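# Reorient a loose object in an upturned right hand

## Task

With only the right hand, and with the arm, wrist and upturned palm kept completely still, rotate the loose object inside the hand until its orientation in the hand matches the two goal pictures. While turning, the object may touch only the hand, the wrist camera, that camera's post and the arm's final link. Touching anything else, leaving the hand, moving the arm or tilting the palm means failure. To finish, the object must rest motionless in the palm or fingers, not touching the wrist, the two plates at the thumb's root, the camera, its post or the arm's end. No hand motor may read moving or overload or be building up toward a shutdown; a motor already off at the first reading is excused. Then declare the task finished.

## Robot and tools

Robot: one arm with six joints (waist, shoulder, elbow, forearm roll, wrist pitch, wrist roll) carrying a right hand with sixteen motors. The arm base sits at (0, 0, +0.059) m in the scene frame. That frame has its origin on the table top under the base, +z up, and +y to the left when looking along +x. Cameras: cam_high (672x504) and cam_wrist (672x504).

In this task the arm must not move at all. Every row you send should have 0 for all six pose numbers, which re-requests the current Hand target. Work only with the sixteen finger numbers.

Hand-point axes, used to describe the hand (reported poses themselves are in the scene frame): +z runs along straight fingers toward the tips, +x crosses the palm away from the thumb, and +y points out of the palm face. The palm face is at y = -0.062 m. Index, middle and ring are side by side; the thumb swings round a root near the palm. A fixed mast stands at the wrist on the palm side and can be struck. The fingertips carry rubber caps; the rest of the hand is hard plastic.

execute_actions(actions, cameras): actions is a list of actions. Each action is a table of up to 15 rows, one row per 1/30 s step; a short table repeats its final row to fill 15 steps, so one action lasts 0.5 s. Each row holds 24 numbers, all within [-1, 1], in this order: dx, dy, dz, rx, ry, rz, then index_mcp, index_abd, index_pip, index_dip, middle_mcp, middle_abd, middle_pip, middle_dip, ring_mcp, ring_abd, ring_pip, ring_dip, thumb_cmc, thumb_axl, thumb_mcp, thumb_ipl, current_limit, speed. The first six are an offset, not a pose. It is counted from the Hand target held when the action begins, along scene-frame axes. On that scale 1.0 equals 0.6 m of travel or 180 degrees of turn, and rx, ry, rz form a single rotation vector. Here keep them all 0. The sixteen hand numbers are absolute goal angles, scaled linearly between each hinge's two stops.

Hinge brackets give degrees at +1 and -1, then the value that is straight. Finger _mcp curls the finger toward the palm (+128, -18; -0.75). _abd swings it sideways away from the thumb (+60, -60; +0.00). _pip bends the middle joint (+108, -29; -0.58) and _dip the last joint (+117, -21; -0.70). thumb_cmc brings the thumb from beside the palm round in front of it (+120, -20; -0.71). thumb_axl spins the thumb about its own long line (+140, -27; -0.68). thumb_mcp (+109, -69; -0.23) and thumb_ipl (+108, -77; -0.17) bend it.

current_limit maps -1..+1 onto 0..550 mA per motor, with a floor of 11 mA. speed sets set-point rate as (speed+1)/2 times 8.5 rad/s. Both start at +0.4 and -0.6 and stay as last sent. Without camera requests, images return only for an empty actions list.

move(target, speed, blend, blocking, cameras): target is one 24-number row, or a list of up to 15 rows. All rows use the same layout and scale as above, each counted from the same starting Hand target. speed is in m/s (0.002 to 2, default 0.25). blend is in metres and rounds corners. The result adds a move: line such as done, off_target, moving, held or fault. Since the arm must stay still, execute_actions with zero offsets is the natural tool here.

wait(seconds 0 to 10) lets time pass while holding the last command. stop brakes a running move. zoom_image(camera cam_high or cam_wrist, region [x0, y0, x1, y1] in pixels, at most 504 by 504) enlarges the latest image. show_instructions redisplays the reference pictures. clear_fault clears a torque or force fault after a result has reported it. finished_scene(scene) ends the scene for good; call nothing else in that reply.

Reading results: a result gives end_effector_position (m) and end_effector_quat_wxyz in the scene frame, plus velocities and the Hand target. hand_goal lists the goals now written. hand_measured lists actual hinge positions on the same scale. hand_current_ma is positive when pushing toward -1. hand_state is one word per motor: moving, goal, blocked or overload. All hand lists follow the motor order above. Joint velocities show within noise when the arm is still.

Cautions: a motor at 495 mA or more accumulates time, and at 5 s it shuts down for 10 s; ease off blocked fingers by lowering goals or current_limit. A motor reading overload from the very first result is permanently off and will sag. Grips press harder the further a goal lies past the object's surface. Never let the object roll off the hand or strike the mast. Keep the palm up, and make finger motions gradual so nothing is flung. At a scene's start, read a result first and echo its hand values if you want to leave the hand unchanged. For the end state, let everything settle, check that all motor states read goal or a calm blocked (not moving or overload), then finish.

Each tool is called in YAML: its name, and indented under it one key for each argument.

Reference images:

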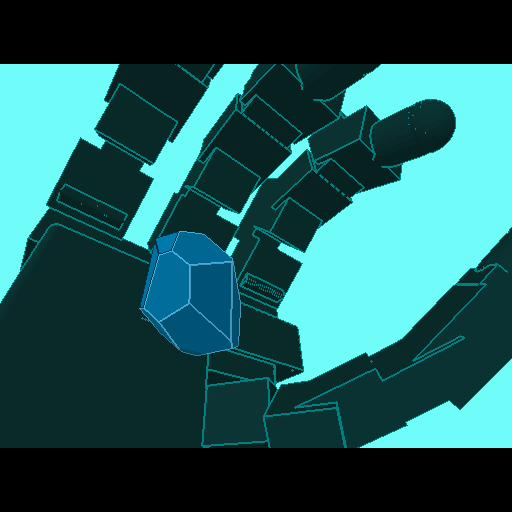

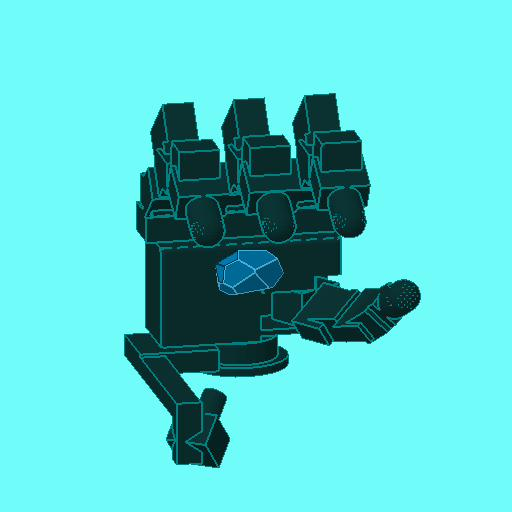

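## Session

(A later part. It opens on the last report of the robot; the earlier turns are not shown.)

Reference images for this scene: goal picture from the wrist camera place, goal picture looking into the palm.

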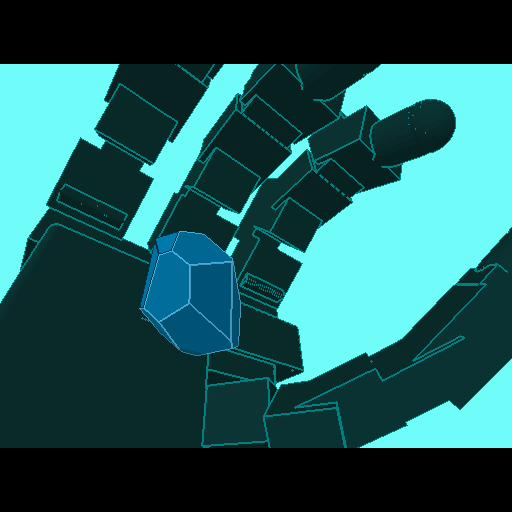

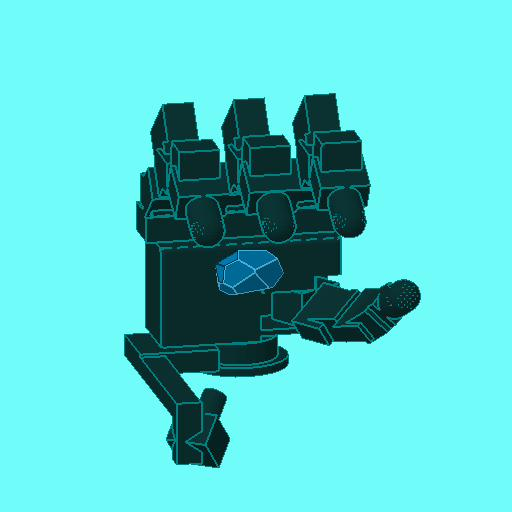

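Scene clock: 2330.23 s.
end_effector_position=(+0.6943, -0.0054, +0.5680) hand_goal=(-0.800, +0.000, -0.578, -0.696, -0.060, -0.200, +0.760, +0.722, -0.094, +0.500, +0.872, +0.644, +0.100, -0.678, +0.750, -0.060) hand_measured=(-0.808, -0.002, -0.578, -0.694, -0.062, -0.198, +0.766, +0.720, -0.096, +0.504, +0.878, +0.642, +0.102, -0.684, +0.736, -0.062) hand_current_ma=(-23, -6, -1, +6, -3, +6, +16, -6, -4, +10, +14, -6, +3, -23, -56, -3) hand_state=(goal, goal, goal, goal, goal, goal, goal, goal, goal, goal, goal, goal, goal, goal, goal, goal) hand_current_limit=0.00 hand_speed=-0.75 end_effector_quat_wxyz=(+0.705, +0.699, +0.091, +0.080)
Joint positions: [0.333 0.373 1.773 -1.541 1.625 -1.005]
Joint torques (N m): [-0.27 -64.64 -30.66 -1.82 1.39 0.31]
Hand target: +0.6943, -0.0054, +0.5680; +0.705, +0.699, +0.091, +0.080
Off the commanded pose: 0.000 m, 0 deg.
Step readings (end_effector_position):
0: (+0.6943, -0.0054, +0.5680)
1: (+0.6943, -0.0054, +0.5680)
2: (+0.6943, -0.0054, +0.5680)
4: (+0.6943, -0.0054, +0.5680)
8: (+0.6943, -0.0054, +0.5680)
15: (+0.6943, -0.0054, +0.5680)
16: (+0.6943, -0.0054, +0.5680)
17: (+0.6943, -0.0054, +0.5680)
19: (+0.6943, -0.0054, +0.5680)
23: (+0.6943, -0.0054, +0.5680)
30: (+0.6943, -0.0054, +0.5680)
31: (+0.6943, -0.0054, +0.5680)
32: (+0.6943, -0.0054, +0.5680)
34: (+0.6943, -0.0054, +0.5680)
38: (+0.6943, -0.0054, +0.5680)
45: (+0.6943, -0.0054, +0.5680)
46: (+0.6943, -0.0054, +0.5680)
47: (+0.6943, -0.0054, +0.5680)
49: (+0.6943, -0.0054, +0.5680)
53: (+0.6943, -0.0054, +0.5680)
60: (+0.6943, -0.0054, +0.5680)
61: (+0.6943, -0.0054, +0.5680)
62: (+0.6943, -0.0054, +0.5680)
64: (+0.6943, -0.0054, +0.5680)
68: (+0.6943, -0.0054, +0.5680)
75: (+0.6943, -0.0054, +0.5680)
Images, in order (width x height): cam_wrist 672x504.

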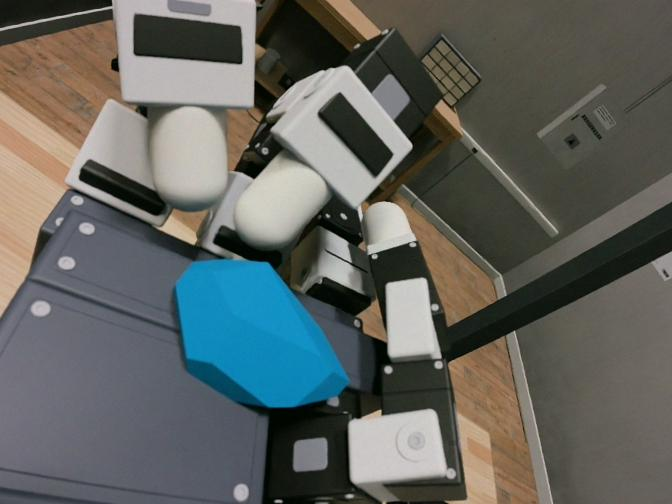

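execute_actions:
  actions:
    - [[0,0,0,0,0,0,-0.8,0,-0.578,-0.696,-0.06,-0.2,0.761,0.722,-0.093,0.5,0.873,0.645,0.35,-0.677,0.75,-0.06,0.0,-0.85]]
    - [[0,0,0,0,0,0,-0.8,0,-0.578,-0.696,-0.06,-0.2,0.761,0.722,-0.093,0.5,0.873,0.645,0.5,-0.677,0.75,-0.06,0.0,-0.88]]
    - [[0,0,0,0,0,0,-0.8,0,-0.578,-0.696,-0.06,-0.2,0.761,0.722,-0.093,0.5,0.873,0.645,0.62,-0.677,0.75,-0.06,0.0,-0.88]]
    - [[0,0,0,0,0,0,-0.8,0,-0.578,-0.696,-0.06,-0.2,0.761,0.722,-0.093,0.5,0.873,0.645,0.62,-0.677,0.75,-0.06,0.0,-0.88]]
  cameras: ["cam_wrist"]

Scene clock: 2336.57 s.
end_effector_position=(+0.6943, -0.0054, +0.5680) hand_goal=(-0.800, +0.000, -0.578, -0.696, -0.060, -0.200, +0.760, +0.722, -0.094, +0.500, +0.872, +0.644, +0.620, -0.678, +0.750, -0.060) hand_measured=(-0.808, -0.002, -0.578, -0.694, -0.062, -0.198, +0.766, +0.720, -0.096, +0.504, +0.878, +0.642, +0.612, -0.680, +0.752, -0.060) hand_current_ma=(-23, -6, -1, +6, -3, +6, +16, -6, -4, +10, +14, -6, -21, -9, +7, -3) hand_state=(goal, goal, goal, goal, goal, goal, goal, goal, goal, goal, goal, goal, goal, goal, goal, goal) hand_current_limit=0.00 hand_speed=-0.88 end_effector_quat_wxyz=(+0.705, +0.699, +0.091, +0.080)
Joint positions: [0.333 0.373 1.773 -1.541 1.625 -1.005]
Joint torques (N m): [-0.24 -64.4 -30.78 -1.8 1.38 0.33]
Hand target: +0.6943, -0.0054, +0.5680; +0.705, +0.699, +0.091, +0.080
Off the commanded pose: 0.000 m, 0 deg.
Step readings (end_effector_position):
0: (+0.6943, -0.0054, +0.5680)
1: (+0.6943, -0.0054, +0.5680)
2: (+0.6943, -0.0054, +0.5680)
4: (+0.6943, -0.0054, +0.5680)
8: (+0.6943, -0.0054, +0.5680)
15: (+0.6943, -0.0054, +0.5680)
16: (+0.6943, -0.0054, +0.5680)
17: (+0.6943, -0.0054, +0.5680)
19: (+0.6943, -0.0054, +0.5680)
23: (+0.6943, -0.0054, +0.5680)
30: (+0.6943, -0.0054, +0.5680)
31: (+0.6943, -0.0054, +0.5680)
32: (+0.6943, -0.0054, +0.5680)
34: (+0.6943, -0.0054, +0.5680)
38: (+0.6943, -0.0054, +0.5680)
45: (+0.6943, -0.0054, +0.5680)
46: (+0.6943, -0.0054, +0.5680)
47: (+0.6943, -0.0054, +0.5680)
49: (+0.6943, -0.0054, +0.5680)
53: (+0.6943, -0.0054, +0.5680)
60: (+0.6943, -0.0054, +0.5680)
Images, in order (width x height): cam_wrist 672x504.

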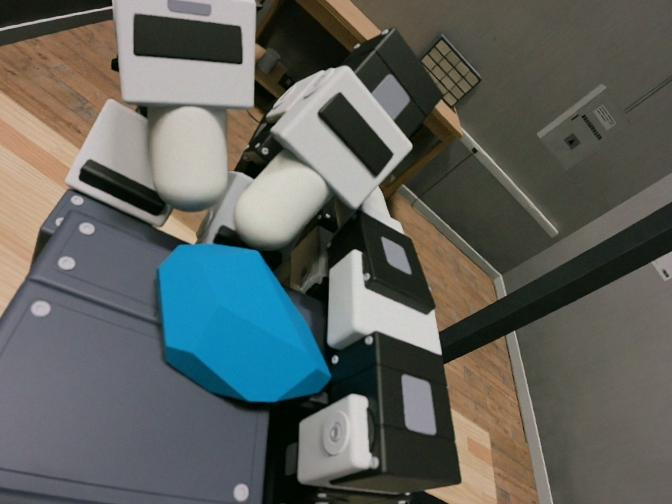

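execute_actions:
  actions:
    - [[0,0,0,0,0,0,-0.8,0,-0.578,-0.696,-0.06,-0.2,0.761,0.722,-0.093,0.5,0.873,0.645,0.75,-0.677,0.75,-0.06,0.0,-0.88]]
    - [[0,0,0,0,0,0,-0.8,0,-0.578,-0.696,-0.06,-0.2,0.761,0.722,-0.093,0.5,0.873,0.645,0.85,-0.677,0.75,-0.06,0.0,-0.9]]
    - [[0,0,0,0,0,0,-0.8,0,-0.578,-0.696,-0.06,-0.2,0.761,0.722,-0.093,0.5,0.873,0.645,0.9,-0.677,0.75,-0.06,0.0,-0.9]]
    - [[0,0,0,0,0,0,-0.8,0,-0.578,-0.696,-0.06,-0.2,0.761,0.722,-0.093,0.5,0.873,0.645,0.9,-0.677,0.75,-0.06,0.0,-0.9]]
  cameras: ["cam_wrist"]

Scene clock: 2343.73 s.
end_effector_position=(+0.6943, -0.0054, +0.5680) hand_goal=(-0.800, +0.000, -0.578, -0.696, -0.060, -0.200, +0.760, +0.722, -0.094, +0.500, +0.872, +0.644, +0.900, -0.678, +0.750, -0.060) hand_measured=(-0.808, -0.002, -0.578, -0.694, -0.062, -0.198, +0.766, +0.720, -0.096, +0.504, +0.878, +0.642, +0.896, -0.678, +0.752, -0.060) hand_current_ma=(-23, -6, -1, +6, -4, +5, +16, -6, -4, +10, +14, -6, -11, -2, +8, -2) hand_state=(goal, goal, goal, goal, goal, goal, goal, goal, goal, goal, goal, goal, goal, goal, goal, goal) hand_current_limit=0.00 hand_speed=-0.90 end_effector_quat_wxyz=(+0.705, +0.699, +0.091, +0.080)
Joint positions: [0.333 0.373 1.773 -1.541 1.625 -1.005]
Joint torques (N m): [-0.4 -64.44 -30.73 -1.8 1.37 0.35]
Hand target: +0.6943, -0.0054, +0.5680; +0.705, +0.699, +0.091, +0.080
Off the commanded pose: 0.000 m, 0 deg.
Step readings (end_effector_position):
0: (+0.6943, -0.0054, +0.5680)
1: (+0.6943, -0.0054, +0.5680)
2: (+0.6943, -0.0054, +0.5680)
4: (+0.6943, -0.0054, +0.5680)
8: (+0.6943, -0.0054, +0.5680)
15: (+0.6943, -0.0054, +0.5680)
16: (+0.6943, -0.0054, +0.5680)
17: (+0.6943, -0.0054, +0.5680)
19: (+0.6943, -0.0054, +0.5680)
23: (+0.6943, -0.0054, +0.5680)
30: (+0.6943, -0.0054, +0.5680)
31: (+0.6943, -0.0054, +0.5680)
32: (+0.6943, -0.0054, +0.5680)
34: (+0.6943, -0.0054, +0.5680)
38: (+0.6943, -0.0054, +0.5680)
45: (+0.6943, -0.0054, +0.5680)
46: (+0.6943, -0.0054, +0.5680)
47: (+0.6943, -0.0054, +0.5680)
49: (+0.6943, -0.0054, +0.5680)
53: (+0.6943, -0.0054, +0.5680)
60: (+0.6943, -0.0054, +0.5680)
Images, in order (width x height): cam_wrist 672x504.

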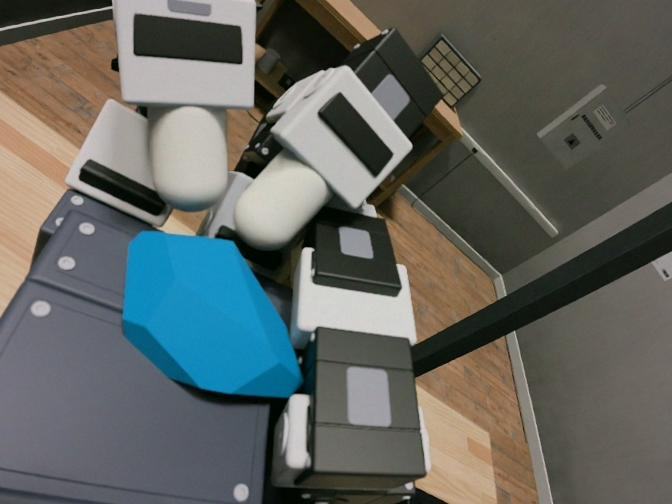

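zoom_image:
  camera: "cam_wrist"
  region: [110, 220, 310, 405]

Scaled by 2.520.

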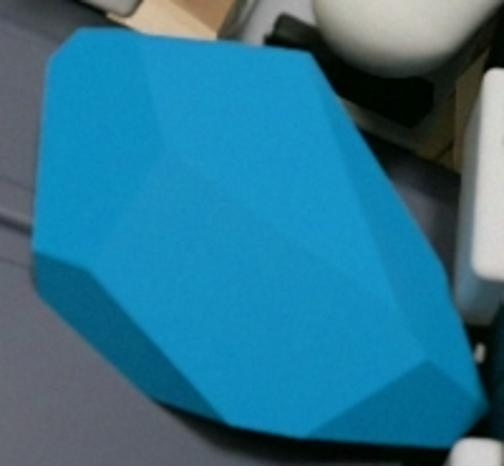

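execute_actions:
  actions:
    - [[0,0,0,0,0,0,-0.8,0,-0.578,-0.696,-0.06,-0.2,0.761,0.722,-0.093,0.5,0.873,0.645,0.6,-0.677,0.75,-0.06,0.1,-0.6]]
    - [[0,0,0,0,0,0,-0.8,0,-0.578,-0.696,-0.06,-0.2,0.761,0.722,-0.093,0.5,0.873,0.645,0.57,-0.677,-0.23,-0.17,0.1,-0.5]]
    - [[0,0,0,0,0,0,-0.8,0,-0.578,-0.696,-0.06,-0.2,0.761,0.722,-0.093,0.5,0.873,0.645,0.57,0.46,-0.23,-0.17,0.1,-0.4]]
    - [[0,0,0,0,0,0,-0.8,0,-0.578,-0.696,-0.06,-0.2,0.761,0.722,-0.093,0.5,0.873,0.645,0.57,0.46,-0.23,0.5,0.1,-0.4]]
    - [[0,0,0,0,0,0,-0.8,0,-0.578,-0.696,-0.06,-0.2,0.761,0.722,-0.093,0.5,0.873,0.645,0.57,0.46,-0.1,0.9135,0.1,-0.5]]
    - [[0,0,0,0,0,0,-0.8,0,-0.578,-0.696,-0.06,-0.2,0.761,0.722,-0.093,0.5,0.873,0.645,0.57,0.46,0.1,0.9135,0.1,-0.75]]
    - [[0,0,0,0,0,0,-0.8,0,-0.578,-0.696,-0.06,-0.2,0.761,0.722,-0.093,0.5,0.873,0.645,0.57,0.46,0.225,0.9135,0.0,-0.85]]
    - [[0,0,0,0,0,0,-0.8,0,-0.578,-0.696,-0.06,-0.2,0.761,0.722,-0.093,0.5,0.873,0.645,0.57,0.46,0.225,0.9135,0.0,-0.85]]
  cameras: ["cam_wrist"]

Scene clock: 2372.57 s.
end_effector_position=(+0.6943, -0.0054, +0.5680) hand_goal=(-0.800, +0.000, -0.578, -0.696, -0.060, -0.200, +0.760, +0.722, -0.094, +0.500, +0.872, +0.644, +0.570, +0.460, +0.224, +0.914) hand_measured=(-0.808, -0.002, -0.578, -0.694, -0.062, -0.198, +0.766, +0.720, -0.096, +0.504, +0.878, +0.642, +0.572, +0.458, +0.224, +0.914) hand_current_ma=(-23, -6, -1, +6, -4, +5, +16, -6, -4, +10, +14, -6, +3, -6, +2, -3) hand_state=(goal, goal, goal, goal, goal, goal, goal, goal, goal, goal, goal, goal, goal, goal, goal, goal) hand_current_limit=0.00 hand_speed=-0.85 end_effector_quat_wxyz=(+0.705, +0.699, +0.091, +0.080)
Joint positions: [0.333 0.373 1.773 -1.541 1.625 -1.005]
Joint torques (N m): [-0.2 -64.54 -30.75 -1.81 1.37 0.35]
Hand target: +0.6943, -0.0054, +0.5680; +0.705, +0.699, +0.091, +0.080
Off the commanded pose: 0.000 m, 0 deg.
Step readings (end_effector_position):
0: (+0.6943, -0.0054, +0.5680)
1: (+0.6943, -0.0054, +0.5680)
2: (+0.6943, -0.0054, +0.5680)
4: (+0.6943, -0.0054, +0.5680)
8: (+0.6943, -0.0054, +0.5680)
15: (+0.6943, -0.0054, +0.5680)
16: (+0.6943, -0.0054, +0.5680)
17: (+0.6943, -0.0054, +0.5680)
19: (+0.6943, -0.0054, +0.5680)
23: (+0.6943, -0.0054, +0.5680)
30: (+0.6943, -0.0054, +0.5680)
31: (+0.6943, -0.0054, +0.5680)
32: (+0.6943, -0.0054, +0.5680)
34: (+0.6943, -0.0054, +0.5680)
38: (+0.6943, -0.0054, +0.5680)
45: (+0.6943, -0.0054, +0.5680)
46: (+0.6943, -0.0054, +0.5680)
47: (+0.6943, -0.0054, +0.5680)
49: (+0.6943, -0.0054, +0.5680)
53: (+0.6943, -0.0054, +0.5680)
60: (+0.6943, -0.0054, +0.5680)
61: (+0.6943, -0.0054, +0.5680)
62: (+0.6943, -0.0054, +0.5680)
64: (+0.6943, -0.0054, +0.5680)
68: (+0.6943, -0.0054, +0.5680)
75: (+0.6943, -0.0054, +0.5680)
76: (+0.6943, -0.0054, +0.5680)
77: (+0.6943, -0.0054, +0.5680)
79: (+0.6943, -0.0054, +0.5680)
83: (+0.6943, -0.0054, +0.5680)
90: (+0.6943, -0.0054, +0.5680)
91: (+0.6943, -0.0054, +0.5680)
92: (+0.6943, -0.0054, +0.5680)
94: (+0.6943, -0.0054, +0.5680)
98: (+0.6943, -0.0054, +0.5680)
105: (+0.6943, -0.0054, +0.5680)
106: (+0.6943, -0.0054, +0.5680)
107: (+0.6943, -0.0054, +0.5680)
109: (+0.6943, -0.0054, +0.5680)
113: (+0.6943, -0.0054, +0.5680)
120: (+0.6943, -0.0054, +0.5680)
Images, in order (width x height): cam_wrist 672x504.

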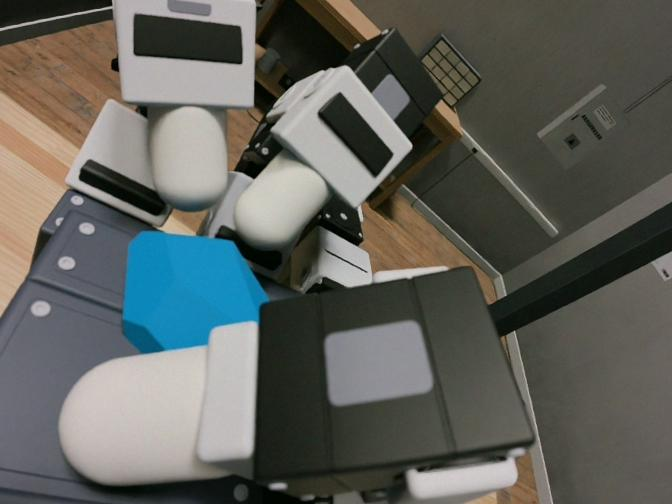

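execute_actions:
  actions:
    - [[0,0,0,0,0,0,-0.8,0,-0.578,-0.696,-0.06,-0.2,0.761,0.722,-0.093,0.5,0.873,0.645,0.57,0.36,0.225,0.9135,-0.1,-0.87]]
    - [[0,0,0,0,0,0,-0.8,0,-0.578,-0.696,-0.06,-0.2,0.761,0.722,-0.093,0.5,0.873,0.645,0.57,0.30,0.225,0.9135,-0.1,-0.87]]
    - [[0,0,0,0,0,0,-0.8,0,-0.578,-0.696,-0.06,-0.2,0.761,0.722,-0.093,0.5,0.873,0.645,0.57,0.30,0.225,0.9135,-0.1,-0.87]]
    - [[0,0,0,0,0,0,-0.8,0,-0.578,-0.696,0.008,-0.2,0.79,0.62,-0.019,0.5,0.902,0.538,0.57,0.30,0.225,0.9135,0.0,-0.88]]
    - [[0,0,0,0,0,0,-0.8,0,-0.578,-0.696,0.008,-0.2,0.79,0.62,-0.019,0.5,0.902,0.538,0.57,0.30,0.225,0.9135,0.0,-0.88]]
    - [[0,0,0,0,0,0,-0.8,0,-0.578,-0.696,0.086,-0.2,0.787,0.54,0.063,0.5,0.9,0.454,0.57,0.30,0.225,0.9135,0.0,-0.88]]
    - [[0,0,0,0,0,0,-0.8,0,-0.578,-0.696,0.086,-0.2,0.787,0.54,0.063,0.5,0.9,0.454,0.57,0.30,0.225,0.9135,0.0,-0.88]]
  cameras: ["cam_wrist"]

zoom_image:
  camera: "cam_wrist"
  region: [60, 180, 360, 430]

Scene clock: 2385.83 s.
end_effector_position=(+0.6943, -0.0054, +0.5680) hand_goal=(-0.800, +0.000, -0.578, -0.696, +0.086, -0.200, +0.786, +0.540, +0.062, +0.500, +0.900, +0.454, +0.570, +0.300, +0.224, +0.914) hand_measured=(-0.808, -0.002, -0.578, -0.694, +0.062, -0.198, +0.790, +0.556, +0.022, +0.506, +0.906, +0.494, +0.568, +0.330, +0.224, +0.914) hand_current_ma=(-23, -6, -1, +6, -93, +3, +8, +49, -163, +13, +18, +146, -3, +132, -3, -2) hand_state=(goal, goal, goal, goal, blocked, goal, goal, goal, blocked, goal, goal, blocked, goal, blocked, goal, goal) hand_current_limit=0.00 hand_speed=-0.88 end_effector_quat_wxyz=(+0.705, +0.699, +0.091, +0.080)
Joint positions: [0.333 0.373 1.773 -1.541 1.625 -1.005]
Joint torques (N m): [-0.18 -64.45 -30.81 -1.79 1.37 0.34]
Hand target: +0.6943, -0.0054, +0.5680; +0.705, +0.699, +0.091, +0.080
Off the commanded pose: 0.000 m, 0 deg.
Step readings (end_effector_position):
0: (+0.6943, -0.0054, +0.5680)
1: (+0.6943, -0.0054, +0.5680)
2: (+0.6943, -0.0054, +0.5680)
4: (+0.6943, -0.0054, +0.5680)
8: (+0.6943, -0.0054, +0.5680)
15: (+0.6943, -0.0054, +0.5680)
16: (+0.6943, -0.0054, +0.5680)
17: (+0.6943, -0.0054, +0.5680)
19: (+0.6943, -0.0054, +0.5680)
23: (+0.6943, -0.0054, +0.5680)
30: (+0.6943, -0.0054, +0.5680)
31: (+0.6943, -0.0054, +0.5680)
32: (+0.6943, -0.0054, +0.5680)
34: (+0.6943, -0.0054, +0.5680)
38: (+0.6943, -0.0054, +0.5680)
45: (+0.6943, -0.0054, +0.5680)
46: (+0.6943, -0.0054, +0.5680)
47: (+0.6943, -0.0054, +0.5680)
49: (+0.6943, -0.0054, +0.5680)
53: (+0.6943, -0.0054, +0.5680)
60: (+0.6943, -0.0054, +0.5680)
61: (+0.6943, -0.0054, +0.5680)
62: (+0.6943, -0.0054, +0.5680)
64: (+0.6943, -0.0054, +0.5680)
68: (+0.6943, -0.0054, +0.5680)
75: (+0.6943, -0.0054, +0.5680)
76: (+0.6943, -0.0054, +0.5680)
77: (+0.6943, -0.0054, +0.5680)
79: (+0.6943, -0.0054, +0.5680)
83: (+0.6943, -0.0054, +0.5680)
90: (+0.6943, -0.0054, +0.5680)
91: (+0.6943, -0.0054, +0.5680)
92: (+0.6943, -0.0054, +0.5680)
94: (+0.6943, -0.0054, +0.5680)
98: (+0.6943, -0.0054, +0.5680)
105: (+0.6943, -0.0054, +0.5680)
Images, in order (width x height): cam_wrist 672x504.

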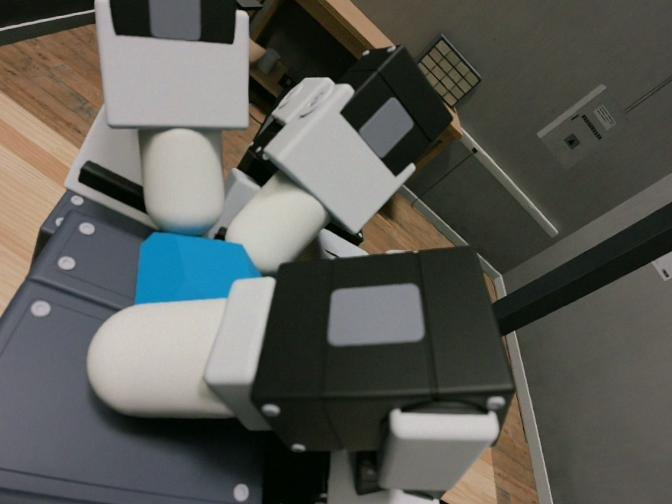

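Scaled by 1.680.

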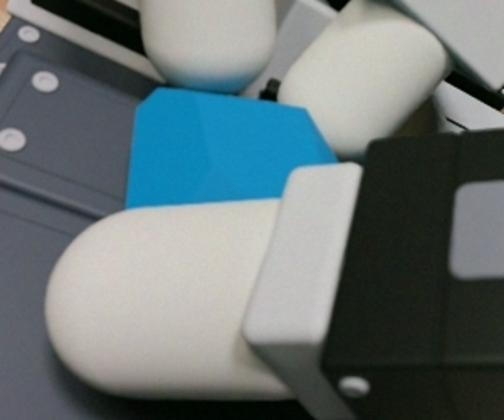

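execute_actions:
  actions:
    - [[0,0,0,0,0,0,-0.8,0,-0.578,-0.696,0.065,-0.2,0.815,0.405,0.066,0.52,0.912,0.312,0.57,0.29,0.22,0.9135,0.0,-0.9]]
    - [[0,0,0,0,0,0,-0.8,0,-0.578,-0.696,0.044,-0.2,0.842,0.27,0.07,0.55,0.925,0.17,0.57,0.29,0.21,0.9135,0.0,-0.9]]
    - [[0,0,0,0,0,0,-0.8,0,-0.578,-0.696,0.084,-0.2,0.751,0.32,0.09,0.55,0.91,0.155,0.57,0.28,0.2,0.9135,0.0,-0.9]]
    - [[0,0,0,0,0,0,-0.8,0,-0.578,-0.696,0.123,-0.2,0.66,0.367,0.116,0.55,0.885,0.151,0.57,0.28,0.185,0.9135,0.0,-0.9]]
    - [[0,0,0,0,0,0,-0.8,0,-0.578,-0.696,0.123,-0.2,0.66,0.367,0.116,0.55,0.885,0.151,0.57,0.28,0.185,0.9135,0.0,-0.9]]
  cameras: ["cam_wrist"]

zoom_image:
  camera: "cam_wrist"
  region: [120, 215, 300, 335]

Scene clock: 2395.27 s.
end_effector_position=(+0.6943, -0.0054, +0.5680) hand_goal=(-0.800, +0.000, -0.578, -0.696, +0.122, -0.200, +0.660, +0.366, +0.116, +0.550, +0.884, +0.150, +0.570, +0.280, +0.184, +0.914) hand_measured=(-0.808, -0.002, -0.578, -0.694, +0.116, -0.198, +0.666, +0.364, +0.026, +0.562, +0.916, +0.238, +0.572, +0.394, +0.192, +0.914) hand_current_ma=(-23, -6, -1, +6, -22, +5, +17, -3, -275, +33, +114, +275, +2, +275, +28, +1) hand_state=(goal, goal, goal, goal, goal, goal, goal, goal, blocked, goal, blocked, blocked, goal, blocked, goal, goal) hand_current_limit=0.00 hand_speed=-0.90 end_effector_quat_wxyz=(+0.705, +0.699, +0.091, +0.080)
Joint positions: [0.333 0.373 1.773 -1.541 1.625 -1.005]
Joint torques (N m): [-0.23 -64.38 -30.68 -1.76 1.36 0.34]
Hand target: +0.6943, -0.0054, +0.5680; +0.705, +0.699, +0.091, +0.080
Off the commanded pose: 0.000 m, 0 deg.
Step readings (end_effector_position):
0: (+0.6943, -0.0054, +0.5680)
1: (+0.6943, -0.0054, +0.5680)
2: (+0.6943, -0.0054, +0.5680)
4: (+0.6943, -0.0054, +0.5680)
8: (+0.6943, -0.0054, +0.5680)
15: (+0.6943, -0.0054, +0.5680)
16: (+0.6943, -0.0054, +0.5680)
17: (+0.6943, -0.0054, +0.5680)
19: (+0.6943, -0.0054, +0.5680)
23: (+0.6943, -0.0054, +0.5680)
30: (+0.6943, -0.0054, +0.5680)
31: (+0.6943, -0.0054, +0.5680)
32: (+0.6943, -0.0054, +0.5680)
34: (+0.6943, -0.0054, +0.5680)
38: (+0.6943, -0.0054, +0.5680)
45: (+0.6943, -0.0054, +0.5680)
46: (+0.6943, -0.0054, +0.5680)
47: (+0.6943, -0.0054, +0.5680)
49: (+0.6943, -0.0054, +0.5680)
53: (+0.6943, -0.0054, +0.5680)
60: (+0.6943, -0.0054, +0.5680)
61: (+0.6943, -0.0054, +0.5680)
62: (+0.6943, -0.0054, +0.5680)
64: (+0.6943, -0.0054, +0.5680)
68: (+0.6943, -0.0054, +0.5680)
75: (+0.6943, -0.0054, +0.5680)
Images, in order (width x height): cam_wrist 672x504.

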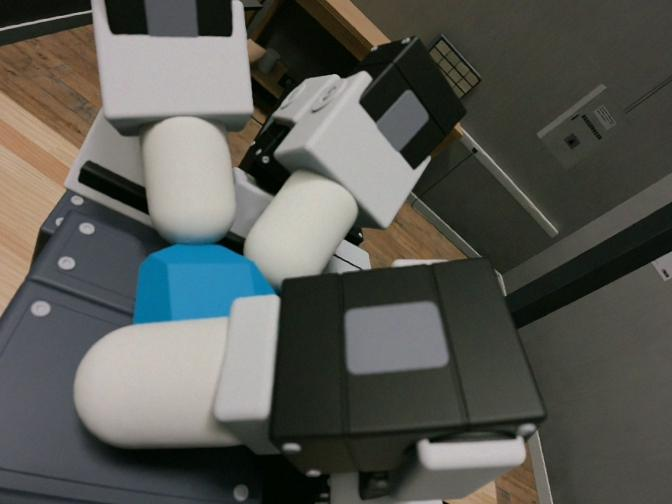

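Scaled by 2.800.

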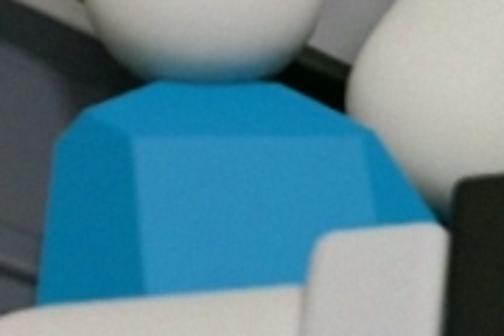

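execute_actions:
  actions:
    - [[0,0,0,0,0,0,-0.8,0,-0.578,-0.696,0.162,-0.2,0.651,0.335,0.1,0.55,0.86,0.18,0.57,0.27,0.18,0.9135,0.0,-0.9]]
    - [[0,0,0,0,0,0,-0.8,0,-0.578,-0.696,0.18,-0.2,0.6,0.37,0.105,0.55,0.83,0.2,0.57,0.27,0.175,0.9135,0.0,-0.9]]
    - [[0,0,0,0,0,0,-0.8,0,-0.578,-0.696,0.18,-0.2,0.6,0.37,0.105,0.55,0.83,0.2,0.57,0.27,0.175,0.9135,0.0,-0.9]]
  cameras: ["cam_wrist"]

zoom_image:
  camera: "cam_wrist"
  region: [120, 215, 300, 335]

Scene clock: 2407.50 s.
end_effector_position=(+0.6943, -0.0054, +0.5680) hand_goal=(-0.800, +0.000, -0.578, -0.696, +0.180, -0.200, +0.600, +0.370, +0.104, +0.550, +0.830, +0.200, +0.570, +0.270, +0.174, +0.914) hand_measured=(-0.808, -0.002, -0.578, -0.694, +0.154, -0.200, +0.602, +0.372, +0.026, +0.562, +0.858, +0.238, +0.572, +0.400, +0.184, +0.916) hand_current_ma=(-23, -6, -1, +6, -97, -1, +4, +2, -275, +35, +102, +143, +4, +275, +45, +9) hand_state=(goal, goal, goal, goal, blocked, goal, goal, goal, blocked, goal, blocked, blocked, goal, blocked, goal, goal) hand_current_limit=0.00 hand_speed=-0.90 end_effector_quat_wxyz=(+0.705, +0.699, +0.091, +0.080)
Joint positions: [0.333 0.373 1.773 -1.541 1.625 -1.005]
Joint torques (N m): [-0.16 -64.68 -30.78 -1.78 1.33 0.34]
Hand target: +0.6943, -0.0054, +0.5680; +0.705, +0.699, +0.091, +0.080
Off the commanded pose: 0.000 m, 0 deg.
Step readings (end_effector_position):
0: (+0.6943, -0.0054, +0.5680)
1: (+0.6943, -0.0054, +0.5680)
2: (+0.6943, -0.0054, +0.5680)
4: (+0.6943, -0.0054, +0.5680)
8: (+0.6943, -0.0054, +0.5680)
15: (+0.6943, -0.0054, +0.5680)
16: (+0.6943, -0.0054, +0.5680)
17: (+0.6943, -0.0054, +0.5680)
19: (+0.6943, -0.0054, +0.5680)
23: (+0.6943, -0.0054, +0.5680)
30: (+0.6943, -0.0054, +0.5680)
31: (+0.6943, -0.0054, +0.5680)
32: (+0.6943, -0.0054, +0.5680)
34: (+0.6943, -0.0054, +0.5680)
38: (+0.6943, -0.0054, +0.5680)
45: (+0.6943, -0.0054, +0.5680)
Images, in order (width x height): cam_wrist 672x504.

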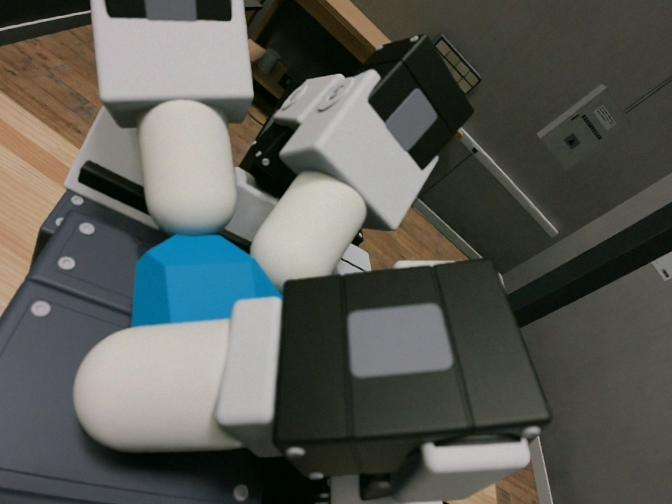

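Scaled by 2.800.

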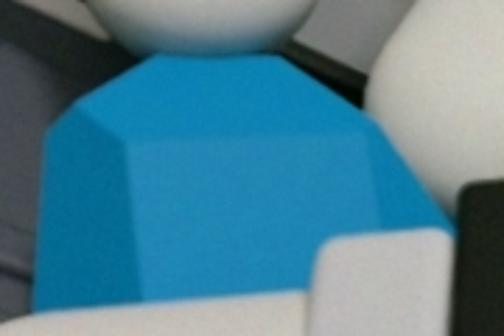

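execute_actions:
  actions:
    - [[0,0,0,0,0,0,-0.8,0,-0.578,-0.696,0.21,-0.2,0.55,0.395,0.1,0.55,0.79,0.23,0.57,0.27,0.165,0.9135,0.0,-0.9]]
    - [[0,0,0,0,0,0,-0.8,0,-0.578,-0.696,0.237,-0.2,0.5,0.42,0.11,0.55,0.74,0.265,0.57,0.27,0.155,0.9135,0.0,-0.9]]
    - [[0,0,0,0,0,0,-0.8,0,-0.578,-0.696,0.237,-0.2,0.5,0.42,0.11,0.55,0.74,0.265,0.57,0.27,0.155,0.9135,0.0,-0.9]]
  cameras: ["cam_wrist"]

zoom_image:
  camera: "cam_wrist"
  region: [120, 215, 300, 335]

Scene clock: 2415.77 s.
end_effector_position=(+0.6943, -0.0054, +0.5680) hand_goal=(-0.800, +0.000, -0.578, -0.696, +0.236, -0.200, +0.500, +0.420, +0.110, +0.550, +0.740, +0.264, +0.570, +0.270, +0.154, +0.914) hand_measured=(-0.808, -0.002, -0.578, -0.694, +0.194, -0.202, +0.500, +0.424, +0.042, +0.562, +0.756, +0.278, +0.578, +0.400, +0.174, +0.918) hand_current_ma=(-23, -6, -1, +6, -165, -3, +1, +13, -275, +35, +53, +45, +23, +275, +87, +12) hand_state=(goal, goal, goal, goal, blocked, goal, goal, goal, blocked, goal, goal, goal, goal, blocked, goal, goal) hand_current_limit=0.00 hand_speed=-0.90 end_effector_quat_wxyz=(+0.705, +0.699, +0.091, +0.080)
Joint positions: [0.333 0.373 1.773 -1.541 1.625 -1.005]
Joint torques (N m): [-0.22 -64.59 -30.66 -1.76 1.39 0.33]
Hand target: +0.6943, -0.0054, +0.5680; +0.705, +0.699, +0.091, +0.080
Off the commanded pose: 0.000 m, 0 deg.
Step readings (end_effector_position):
0: (+0.6943, -0.0054, +0.5680)
1: (+0.6943, -0.0054, +0.5680)
2: (+0.6943, -0.0054, +0.5680)
4: (+0.6943, -0.0054, +0.5680)
8: (+0.6943, -0.0054, +0.5680)
15: (+0.6943, -0.0054, +0.5680)
16: (+0.6943, -0.0054, +0.5680)
17: (+0.6943, -0.0054, +0.5680)
19: (+0.6943, -0.0054, +0.5680)
23: (+0.6943, -0.0054, +0.5680)
30: (+0.6943, -0.0054, +0.5680)
31: (+0.6943, -0.0054, +0.5680)
32: (+0.6943, -0.0054, +0.5680)
34: (+0.6943, -0.0054, +0.5680)
38: (+0.6943, -0.0054, +0.5680)
45: (+0.6943, -0.0054, +0.5680)
Images, in order (width x height): cam_wrist 672x504.

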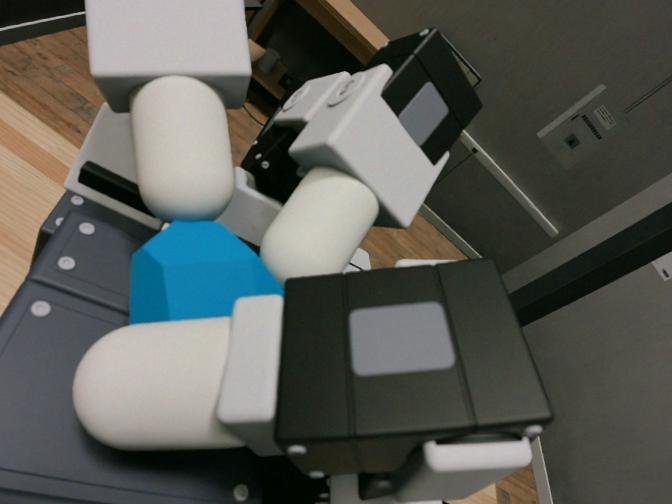

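Scaled by 2.800.

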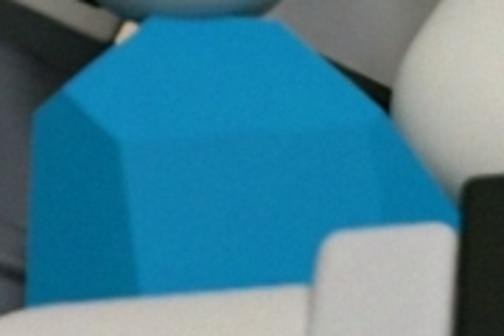

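execute_actions:
  actions:
    - [[0,0,0,0,0,0,-0.8,0,-0.578,-0.696,0.21,-0.2,0.545,0.39,0.115,0.55,0.765,0.24,0.57,0.27,0.155,0.9135,0.0,-0.92]]
    - [[0,0,0,0,0,0,-0.8,0,-0.578,-0.696,0.185,-0.2,0.59,0.36,0.12,0.55,0.79,0.22,0.57,0.27,0.155,0.9135,0.0,-0.92]]
    - [[0,0,0,0,0,0,-0.8,0,-0.578,-0.696,0.185,-0.2,0.59,0.36,0.12,0.55,0.79,0.22,0.57,0.27,0.155,0.9135,0.0,-0.92]]
  cameras: ["cam_wrist"]

zoom_image:
  camera: "cam_wrist"
  region: [120, 215, 300, 335]

Scene clock: 2452.60 s.
end_effector_position=(+0.6943, -0.0054, +0.5680) hand_goal=(-0.800, +0.000, -0.578, -0.696, +0.184, -0.200, +0.590, +0.360, +0.120, +0.550, +0.790, +0.220, +0.570, +0.270, +0.154, +0.914) hand_measured=(-0.808, -0.002, -0.578, -0.694, +0.164, -0.198, +0.562, +0.364, +0.042, +0.556, +0.772, +0.260, +0.580, +0.400, +0.174, +0.918) hand_current_ma=(-23, -6, -1, +6, -70, +5, -99, +8, -275, +15, -59, +150, +29, +275, +87, +13) hand_state=(goal, goal, goal, goal, goal, goal, blocked, goal, blocked, goal, goal, blocked, goal, blocked, goal, goal) hand_current_limit=0.00 hand_speed=-0.92 end_effector_quat_wxyz=(+0.705, +0.699, +0.091, +0.080)
Joint positions: [0.333 0.373 1.773 -1.541 1.625 -1.005]
Joint torques (N m): [-0.09 -64.58 -30.74 -1.74 1.36 0.34]
Hand target: +0.6943, -0.0054, +0.5680; +0.705, +0.699, +0.091, +0.080
Off the commanded pose: 0.000 m, 0 deg.
Step readings (end_effector_position):
0: (+0.6943, -0.0054, +0.5680)
1: (+0.6943, -0.0054, +0.5680)
2: (+0.6943, -0.0054, +0.5680)
4: (+0.6943, -0.0054, +0.5680)
8: (+0.6943, -0.0054, +0.5680)
15: (+0.6943, -0.0054, +0.5680)
16: (+0.6943, -0.0054, +0.5680)
17: (+0.6943, -0.0054, +0.5680)
19: (+0.6943, -0.0054, +0.5680)
23: (+0.6943, -0.0054, +0.5680)
30: (+0.6943, -0.0054, +0.5680)
31: (+0.6943, -0.0054, +0.5680)
32: (+0.6943, -0.0054, +0.5680)
34: (+0.6943, -0.0054, +0.5680)
38: (+0.6943, -0.0054, +0.5680)
45: (+0.6943, -0.0054, +0.5680)
Images, in order (width x height): cam_wrist 672x504.

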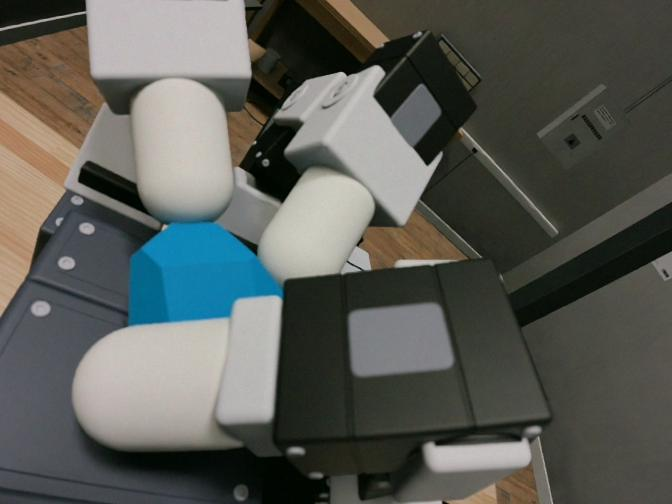

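Scaled by 2.800.

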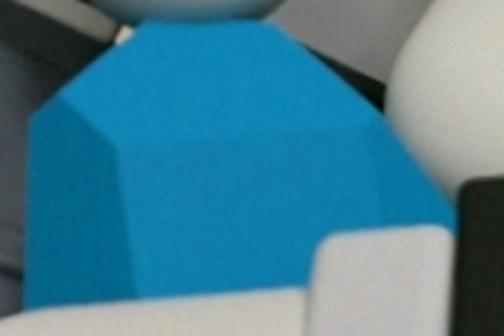

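execute_actions:
  actions:
    - [[0,0,0,0,0,0,-0.8,0,-0.578,-0.696,0.16,-0.2,0.645,0.33,0.11,0.55,0.83,0.195,0.57,0.27,0.155,0.9135,0.0,-0.92]]
    - [[0,0,0,0,0,0,-0.8,0,-0.578,-0.696,0.145,-0.2,0.68,0.31,0.1,0.55,0.86,0.175,0.57,0.27,0.155,0.9135,0.0,-0.92]]
    - [[0,0,0,0,0,0,-0.8,0,-0.578,-0.696,0.145,-0.2,0.68,0.31,0.1,0.55,0.86,0.175,0.57,0.27,0.155,0.9135,0.0,-0.92]]
  cameras: ["cam_wrist"]

zoom_image:
  camera: "cam_wrist"
  region: [120, 215, 300, 335]

Scene clock: 2459.00 s.
end_effector_position=(+0.6943, -0.0054, +0.5680) hand_goal=(-0.800, +0.000, -0.578, -0.696, +0.144, -0.200, +0.680, +0.310, +0.100, +0.550, +0.860, +0.174, +0.570, +0.270, +0.154, +0.914) hand_measured=(-0.808, -0.002, -0.578, -0.694, +0.136, -0.196, +0.664, +0.310, +0.042, +0.550, +0.864, +0.236, +0.578, +0.410, +0.174, +0.920) hand_current_ma=(-23, -6, -1, +6, -24, +10, -56, +1, -246, +0, +10, +247, +26, +275, +86, +28) hand_state=(goal, goal, goal, goal, goal, goal, goal, goal, blocked, goal, goal, blocked, goal, blocked, goal, goal) hand_current_limit=0.00 hand_speed=-0.92 end_effector_quat_wxyz=(+0.705, +0.699, +0.091, +0.080)
Joint positions: [0.333 0.373 1.773 -1.541 1.625 -1.005]
Joint torques (N m): [-0.02 -64.59 -30.71 -1.77 1.37 0.33]
Hand target: +0.6943, -0.0054, +0.5680; +0.705, +0.699, +0.091, +0.080
Off the commanded pose: 0.000 m, 0 deg.
Step readings (end_effector_position):
0: (+0.6943, -0.0054, +0.5680)
1: (+0.6943, -0.0054, +0.5680)
2: (+0.6943, -0.0054, +0.5680)
4: (+0.6943, -0.0054, +0.5680)
8: (+0.6943, -0.0054, +0.5680)
15: (+0.6943, -0.0054, +0.5680)
16: (+0.6943, -0.0054, +0.5680)
17: (+0.6943, -0.0054, +0.5680)
19: (+0.6943, -0.0054, +0.5680)
23: (+0.6943, -0.0054, +0.5680)
30: (+0.6943, -0.0054, +0.5680)
31: (+0.6943, -0.0054, +0.5680)
32: (+0.6943, -0.0054, +0.5680)
34: (+0.6943, -0.0054, +0.5680)
38: (+0.6943, -0.0054, +0.5680)
45: (+0.6943, -0.0054, +0.5680)
Images, in order (width x height): cam_wrist 672x504.

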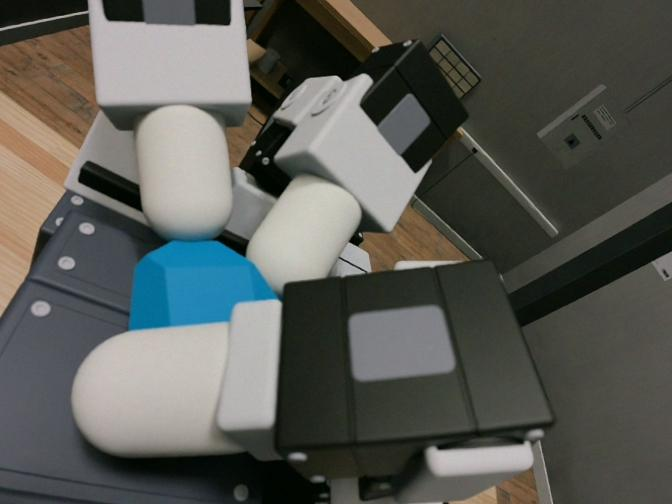

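Scaled by 2.800.

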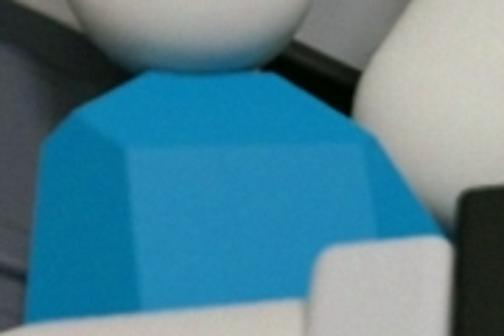

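execute_actions:
  actions:
    - [[0,0,0,0,0,0,-0.8,0,-0.578,-0.696,0.18,-0.2,0.6,0.37,0.105,0.55,0.83,0.2,0.57,0.27,0.155,0.9135,0.0,-0.92]]
    - [[0,0,0,0,0,0,-0.8,0,-0.578,-0.696,0.21,-0.2,0.55,0.395,0.115,0.55,0.775,0.24,0.57,0.27,0.155,0.9135,0.0,-0.92]]
    - [[0,0,0,0,0,0,-0.8,0,-0.578,-0.696,0.21,-0.2,0.55,0.395,0.115,0.55,0.775,0.24,0.57,0.27,0.155,0.9135,0.0,-0.92]]
  cameras: ["cam_wrist"]

zoom_image:
  camera: "cam_wrist"
  region: [120, 215, 300, 335]

Scene clock: 2478.33 s.
end_effector_position=(+0.6943, -0.0054, +0.5680) hand_goal=(-0.800, +0.000, -0.578, -0.696, +0.210, -0.200, +0.550, +0.394, +0.114, +0.550, +0.774, +0.240, +0.570, +0.270, +0.154, +0.914) hand_measured=(-0.808, -0.002, -0.578, -0.694, +0.182, -0.200, +0.550, +0.396, +0.042, +0.558, +0.792, +0.258, +0.578, +0.410, +0.168, +0.920) hand_current_ma=(-23, -6, -1, +6, -105, +0, +2, +3, -275, +23, +56, +59, +26, +275, +63, +27) hand_state=(goal, goal, goal, goal, blocked, goal, goal, goal, blocked, goal, goal, goal, goal, blocked, goal, goal) hand_current_limit=0.00 hand_speed=-0.92 end_effector_quat_wxyz=(+0.705, +0.699, +0.091, +0.080)
Joint positions: [0.333 0.373 1.773 -1.541 1.625 -1.005]
Joint torques (N m): [-0.16 -64.58 -30.72 -1.77 1.38 0.33]
Hand target: +0.6943, -0.0054, +0.5680; +0.705, +0.699, +0.091, +0.080
Off the commanded pose: 0.000 m, 0 deg.
Step readings (end_effector_position):
0: (+0.6943, -0.0054, +0.5680)
1: (+0.6943, -0.0054, +0.5680)
2: (+0.6943, -0.0054, +0.5680)
4: (+0.6943, -0.0054, +0.5680)
8: (+0.6943, -0.0054, +0.5680)
15: (+0.6943, -0.0054, +0.5680)
16: (+0.6943, -0.0054, +0.5680)
17: (+0.6943, -0.0054, +0.5680)
19: (+0.6943, -0.0054, +0.5680)
23: (+0.6943, -0.0054, +0.5680)
30: (+0.6943, -0.0054, +0.5680)
31: (+0.6943, -0.0054, +0.5680)
32: (+0.6943, -0.0054, +0.5680)
34: (+0.6943, -0.0054, +0.5680)
38: (+0.6943, -0.0054, +0.5680)
45: (+0.6943, -0.0054, +0.5680)
Images, in order (width x height): cam_wrist 672x504.

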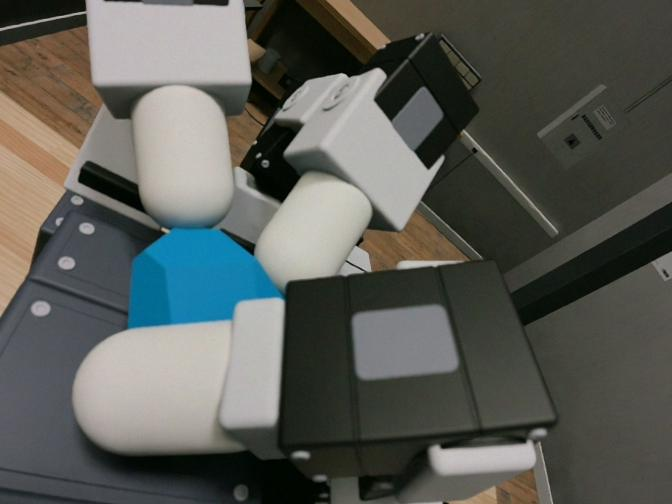

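Scaled by 2.800.

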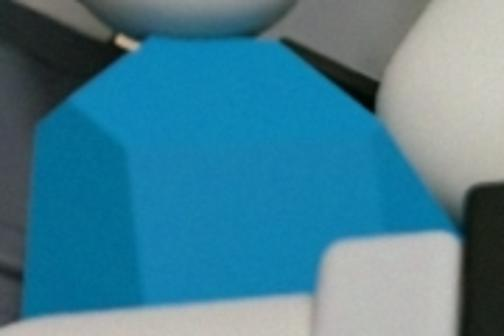

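execute_actions:
  actions:
    - [[0,0,0,0,0,0,-0.8,0,-0.578,-0.696,0.21,-0.2,0.55,0.395,0.135,0.55,0.72,0.28,0.57,0.26,0.135,0.9135,0.0,-0.93]]
    - [[0,0,0,0,0,0,-0.8,0,-0.578,-0.696,0.21,-0.2,0.55,0.395,0.16,0.55,0.655,0.325,0.57,0.26,0.12,0.9135,0.0,-0.93]]
    - [[0,0,0,0,0,0,-0.8,0,-0.578,-0.696,0.21,-0.2,0.55,0.395,0.16,0.55,0.655,0.325,0.57,0.26,0.12,0.9135,0.0,-0.93]]
  cameras: ["cam_wrist"]

zoom_image:
  camera: "cam_wrist"
  region: [110, 205, 290, 325]

Scene clock: 2610.30 s.
end_effector_position=(+0.6943, -0.0054, +0.5680) hand_goal=(-0.800, +0.000, -0.578, -0.696, +0.210, -0.200, +0.550, +0.394, +0.160, +0.550, +0.654, +0.324, +0.570, +0.260, +0.120, +0.914) hand_measured=(-0.808, -0.002, -0.578, -0.694, +0.182, -0.202, +0.548, +0.398, +0.090, +0.560, +0.670, +0.338, +0.586, +0.410, +0.150, +0.920) hand_current_ma=(-23, -6, -1, +6, -105, -3, -3, +10, -275, +26, +52, +42, +53, +275, +143, +26) hand_state=(goal, goal, goal, goal, blocked, goal, goal, goal, blocked, goal, goal, goal, goal, blocked, blocked, goal) hand_current_limit=0.00 hand_speed=-0.93 end_effector_quat_wxyz=(+0.705, +0.699, +0.091, +0.080)
Joint positions: [0.333 0.373 1.773 -1.541 1.625 -1.005]
Joint torques (N m): [-0.2 -64.68 -30.76 -1.76 1.36 0.32]
Hand target: +0.6943, -0.0054, +0.5680; +0.705, +0.699, +0.091, +0.080
Off the commanded pose: 0.000 m, 0 deg.
Step readings (end_effector_position):
0: (+0.6943, -0.0054, +0.5680)
1: (+0.6943, -0.0054, +0.5680)
2: (+0.6943, -0.0054, +0.5680)
4: (+0.6943, -0.0054, +0.5680)
8: (+0.6943, -0.0054, +0.5680)
15: (+0.6943, -0.0054, +0.5680)
16: (+0.6943, -0.0054, +0.5680)
17: (+0.6943, -0.0054, +0.5680)
19: (+0.6943, -0.0054, +0.5680)
23: (+0.6943, -0.0054, +0.5680)
30: (+0.6943, -0.0054, +0.5680)
31: (+0.6943, -0.0054, +0.5680)
32: (+0.6943, -0.0054, +0.5680)
34: (+0.6943, -0.0054, +0.5680)
38: (+0.6943, -0.0054, +0.5680)
45: (+0.6943, -0.0054, +0.5680)
Images, in order (width x height): cam_wrist 672x504.

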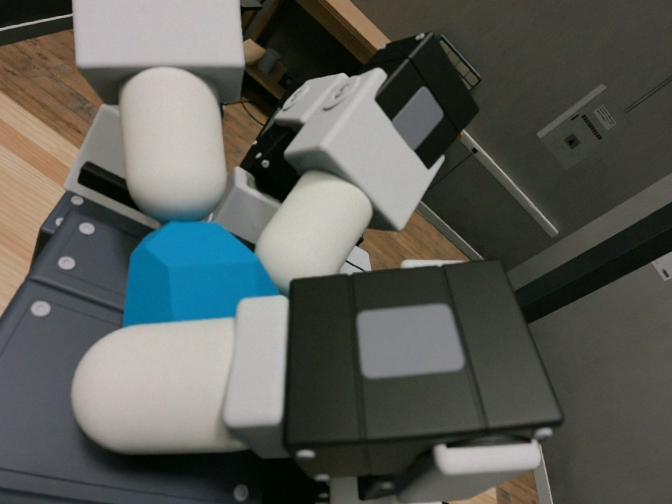

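Scaled by 2.800.

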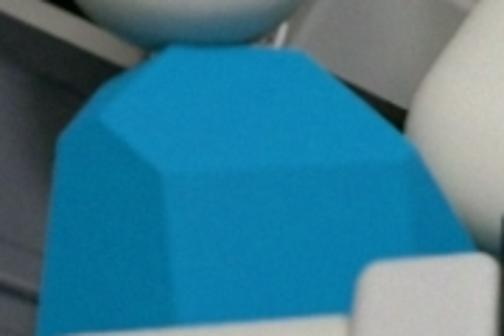

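execute_actions:
  actions:
    - [[0,0,0,0,0,0,-0.8,0,-0.578,-0.696,0.2,-0.2,0.56,0.395,0.18,0.55,0.6,0.36,0.57,0.26,0.1,0.9135,0.0,-0.93]]
    - [[0,0,0,0,0,0,-0.8,0,-0.578,-0.696,0.19,-0.2,0.57,0.395,0.199,0.55,0.55,0.396,0.57,0.26,0.08,0.9135,0.0,-0.93]]
    - [[0,0,0,0,0,0,-0.8,0,-0.578,-0.696,0.19,-0.2,0.57,0.395,0.199,0.55,0.55,0.396,0.57,0.26,0.08,0.9135,0.0,-0.93]]
  cameras: ["cam_wrist"]

zoom_image:
  camera: "cam_wrist"
  region: [110, 205, 290, 325]

Scene clock: 2624.20 s.
end_effector_position=(+0.6943, -0.0054, +0.5680) hand_goal=(-0.800, +0.000, -0.578, -0.696, +0.190, -0.200, +0.570, +0.394, +0.198, +0.550, +0.550, +0.396, +0.570, +0.260, +0.080, +0.914) hand_measured=(-0.808, -0.002, -0.578, -0.694, +0.174, -0.196, +0.562, +0.398, +0.150, +0.556, +0.548, +0.402, +0.590, +0.410, +0.108, +0.916) hand_current_ma=(-23, -6, -1, +6, -54, +8, -25, +12, -197, +15, -4, +16, +65, +275, +130, +4) hand_state=(goal, goal, goal, goal, goal, goal, goal, goal, blocked, goal, goal, goal, goal, blocked, blocked, goal) hand_current_limit=0.00 hand_speed=-0.93 end_effector_quat_wxyz=(+0.705, +0.699, +0.091, +0.080)
Joint positions: [0.333 0.373 1.773 -1.541 1.625 -1.005]
Joint torques (N m): [-0.23 -64.47 -30.79 -1.78 1.35 0.35]
Hand target: +0.6943, -0.0054, +0.5680; +0.705, +0.699, +0.091, +0.080
Off the commanded pose: 0.000 m, 0 deg.
Step readings (end_effector_position):
0: (+0.6943, -0.0054, +0.5680)
1: (+0.6943, -0.0054, +0.5680)
2: (+0.6943, -0.0054, +0.5680)
4: (+0.6943, -0.0054, +0.5680)
8: (+0.6943, -0.0054, +0.5680)
15: (+0.6943, -0.0054, +0.5680)
16: (+0.6943, -0.0054, +0.5680)
17: (+0.6943, -0.0054, +0.5680)
19: (+0.6943, -0.0054, +0.5680)
23: (+0.6943, -0.0054, +0.5680)
30: (+0.6943, -0.0054, +0.5680)
31: (+0.6943, -0.0054, +0.5680)
32: (+0.6943, -0.0054, +0.5680)
34: (+0.6943, -0.0054, +0.5680)
38: (+0.6943, -0.0054, +0.5680)
45: (+0.6943, -0.0054, +0.5680)
Images, in order (width x height): cam_wrist 672x504.

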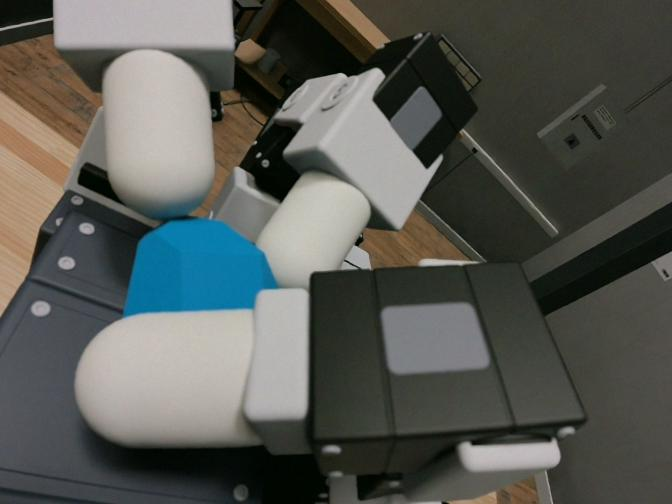

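Scaled by 2.800.

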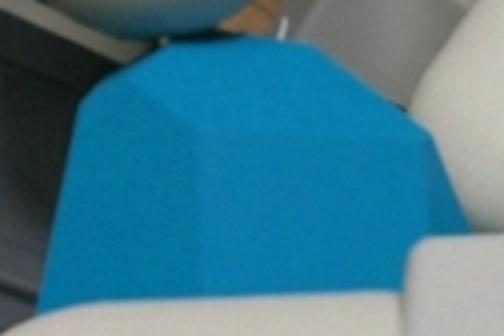

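execute_actions:
  actions:
    - [[0,0,0,0,0,0,-0.8,0,-0.578,-0.696,0.2,-0.2,0.54,0.41,0.222,0.55,0.48,0.445,0.57,0.26,0.06,0.9135,0.0,-0.93]]
    - [[0,0,0,0,0,0,-0.8,0,-0.578,-0.696,0.21,-0.2,0.51,0.425,0.245,0.55,0.41,0.495,0.57,0.26,0.04,0.9135,0.0,-0.93]]
    - [[0,0,0,0,0,0,-0.8,0,-0.578,-0.696,0.21,-0.2,0.51,0.425,0.245,0.55,0.41,0.495,0.57,0.26,0.04,0.9135,0.0,-0.93]]
  cameras: ["cam_wrist"]

zoom_image:
  camera: "cam_wrist"
  region: [110, 195, 310, 325]

Scene clock: 2705.63 s.
end_effector_position=(+0.6943, -0.0054, +0.5680) hand_goal=(-0.800, +0.000, -0.578, -0.696, +0.210, -0.200, +0.510, +0.424, +0.244, +0.550, +0.410, +0.494, +0.570, +0.260, +0.040, +0.914) hand_measured=(-0.808, -0.002, -0.578, -0.694, +0.204, -0.198, +0.516, +0.422, +0.238, +0.556, +0.414, +0.492, +0.576, +0.262, +0.046, +0.916) hand_current_ma=(-23, -5, -1, +6, -17, +5, +17, -6, -17, +12, +13, -6, +20, +6, +27, +4) hand_state=(goal, goal, goal, goal, goal, goal, goal, goal, goal, goal, goal, goal, goal, goal, goal, goal) hand_current_limit=0.00 hand_speed=-0.93 end_effector_quat_wxyz=(+0.705, +0.699, +0.091, +0.080)
Joint positions: [0.333 0.373 1.773 -1.541 1.625 -1.005]
Joint torques (N m): [-0.1 -64.4 -30.84 -1.78 1.37 0.36]
Hand target: +0.6943, -0.0054, +0.5680; +0.705, +0.699, +0.091, +0.080
Off the commanded pose: 0.000 m, 0 deg.
Step readings (end_effector_position):
0: (+0.6943, -0.0054, +0.5680)
1: (+0.6943, -0.0054, +0.5680)
2: (+0.6943, -0.0054, +0.5680)
4: (+0.6943, -0.0054, +0.5680)
8: (+0.6943, -0.0054, +0.5680)
15: (+0.6943, -0.0054, +0.5680)
16: (+0.6943, -0.0054, +0.5680)
17: (+0.6943, -0.0054, +0.5680)
19: (+0.6943, -0.0054, +0.5680)
23: (+0.6943, -0.0054, +0.5680)
30: (+0.6943, -0.0054, +0.5680)
31: (+0.6943, -0.0054, +0.5680)
32: (+0.6943, -0.0054, +0.5680)
34: (+0.6943, -0.0054, +0.5680)
38: (+0.6943, -0.0054, +0.5680)
45: (+0.6943, -0.0054, +0.5680)
Images, in order (width x height): cam_wrist 672x504.

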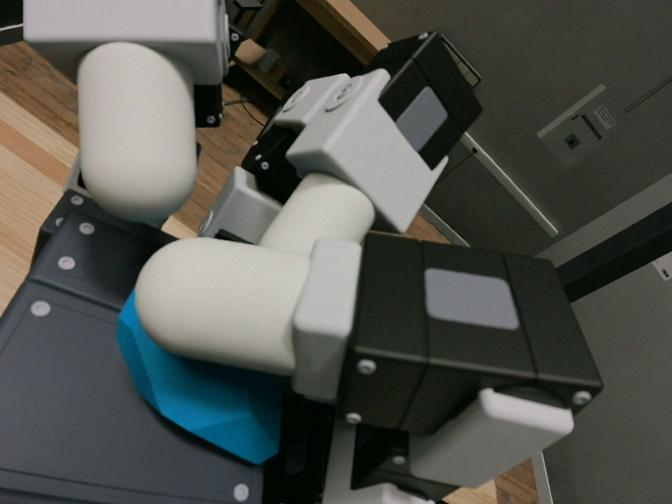

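Scaled by 2.520.

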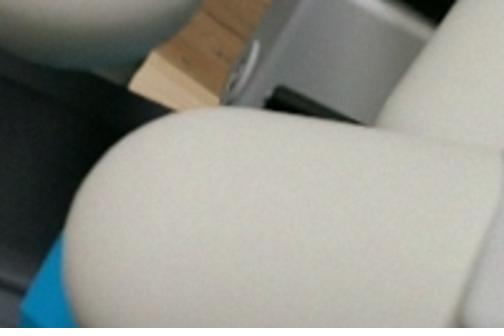

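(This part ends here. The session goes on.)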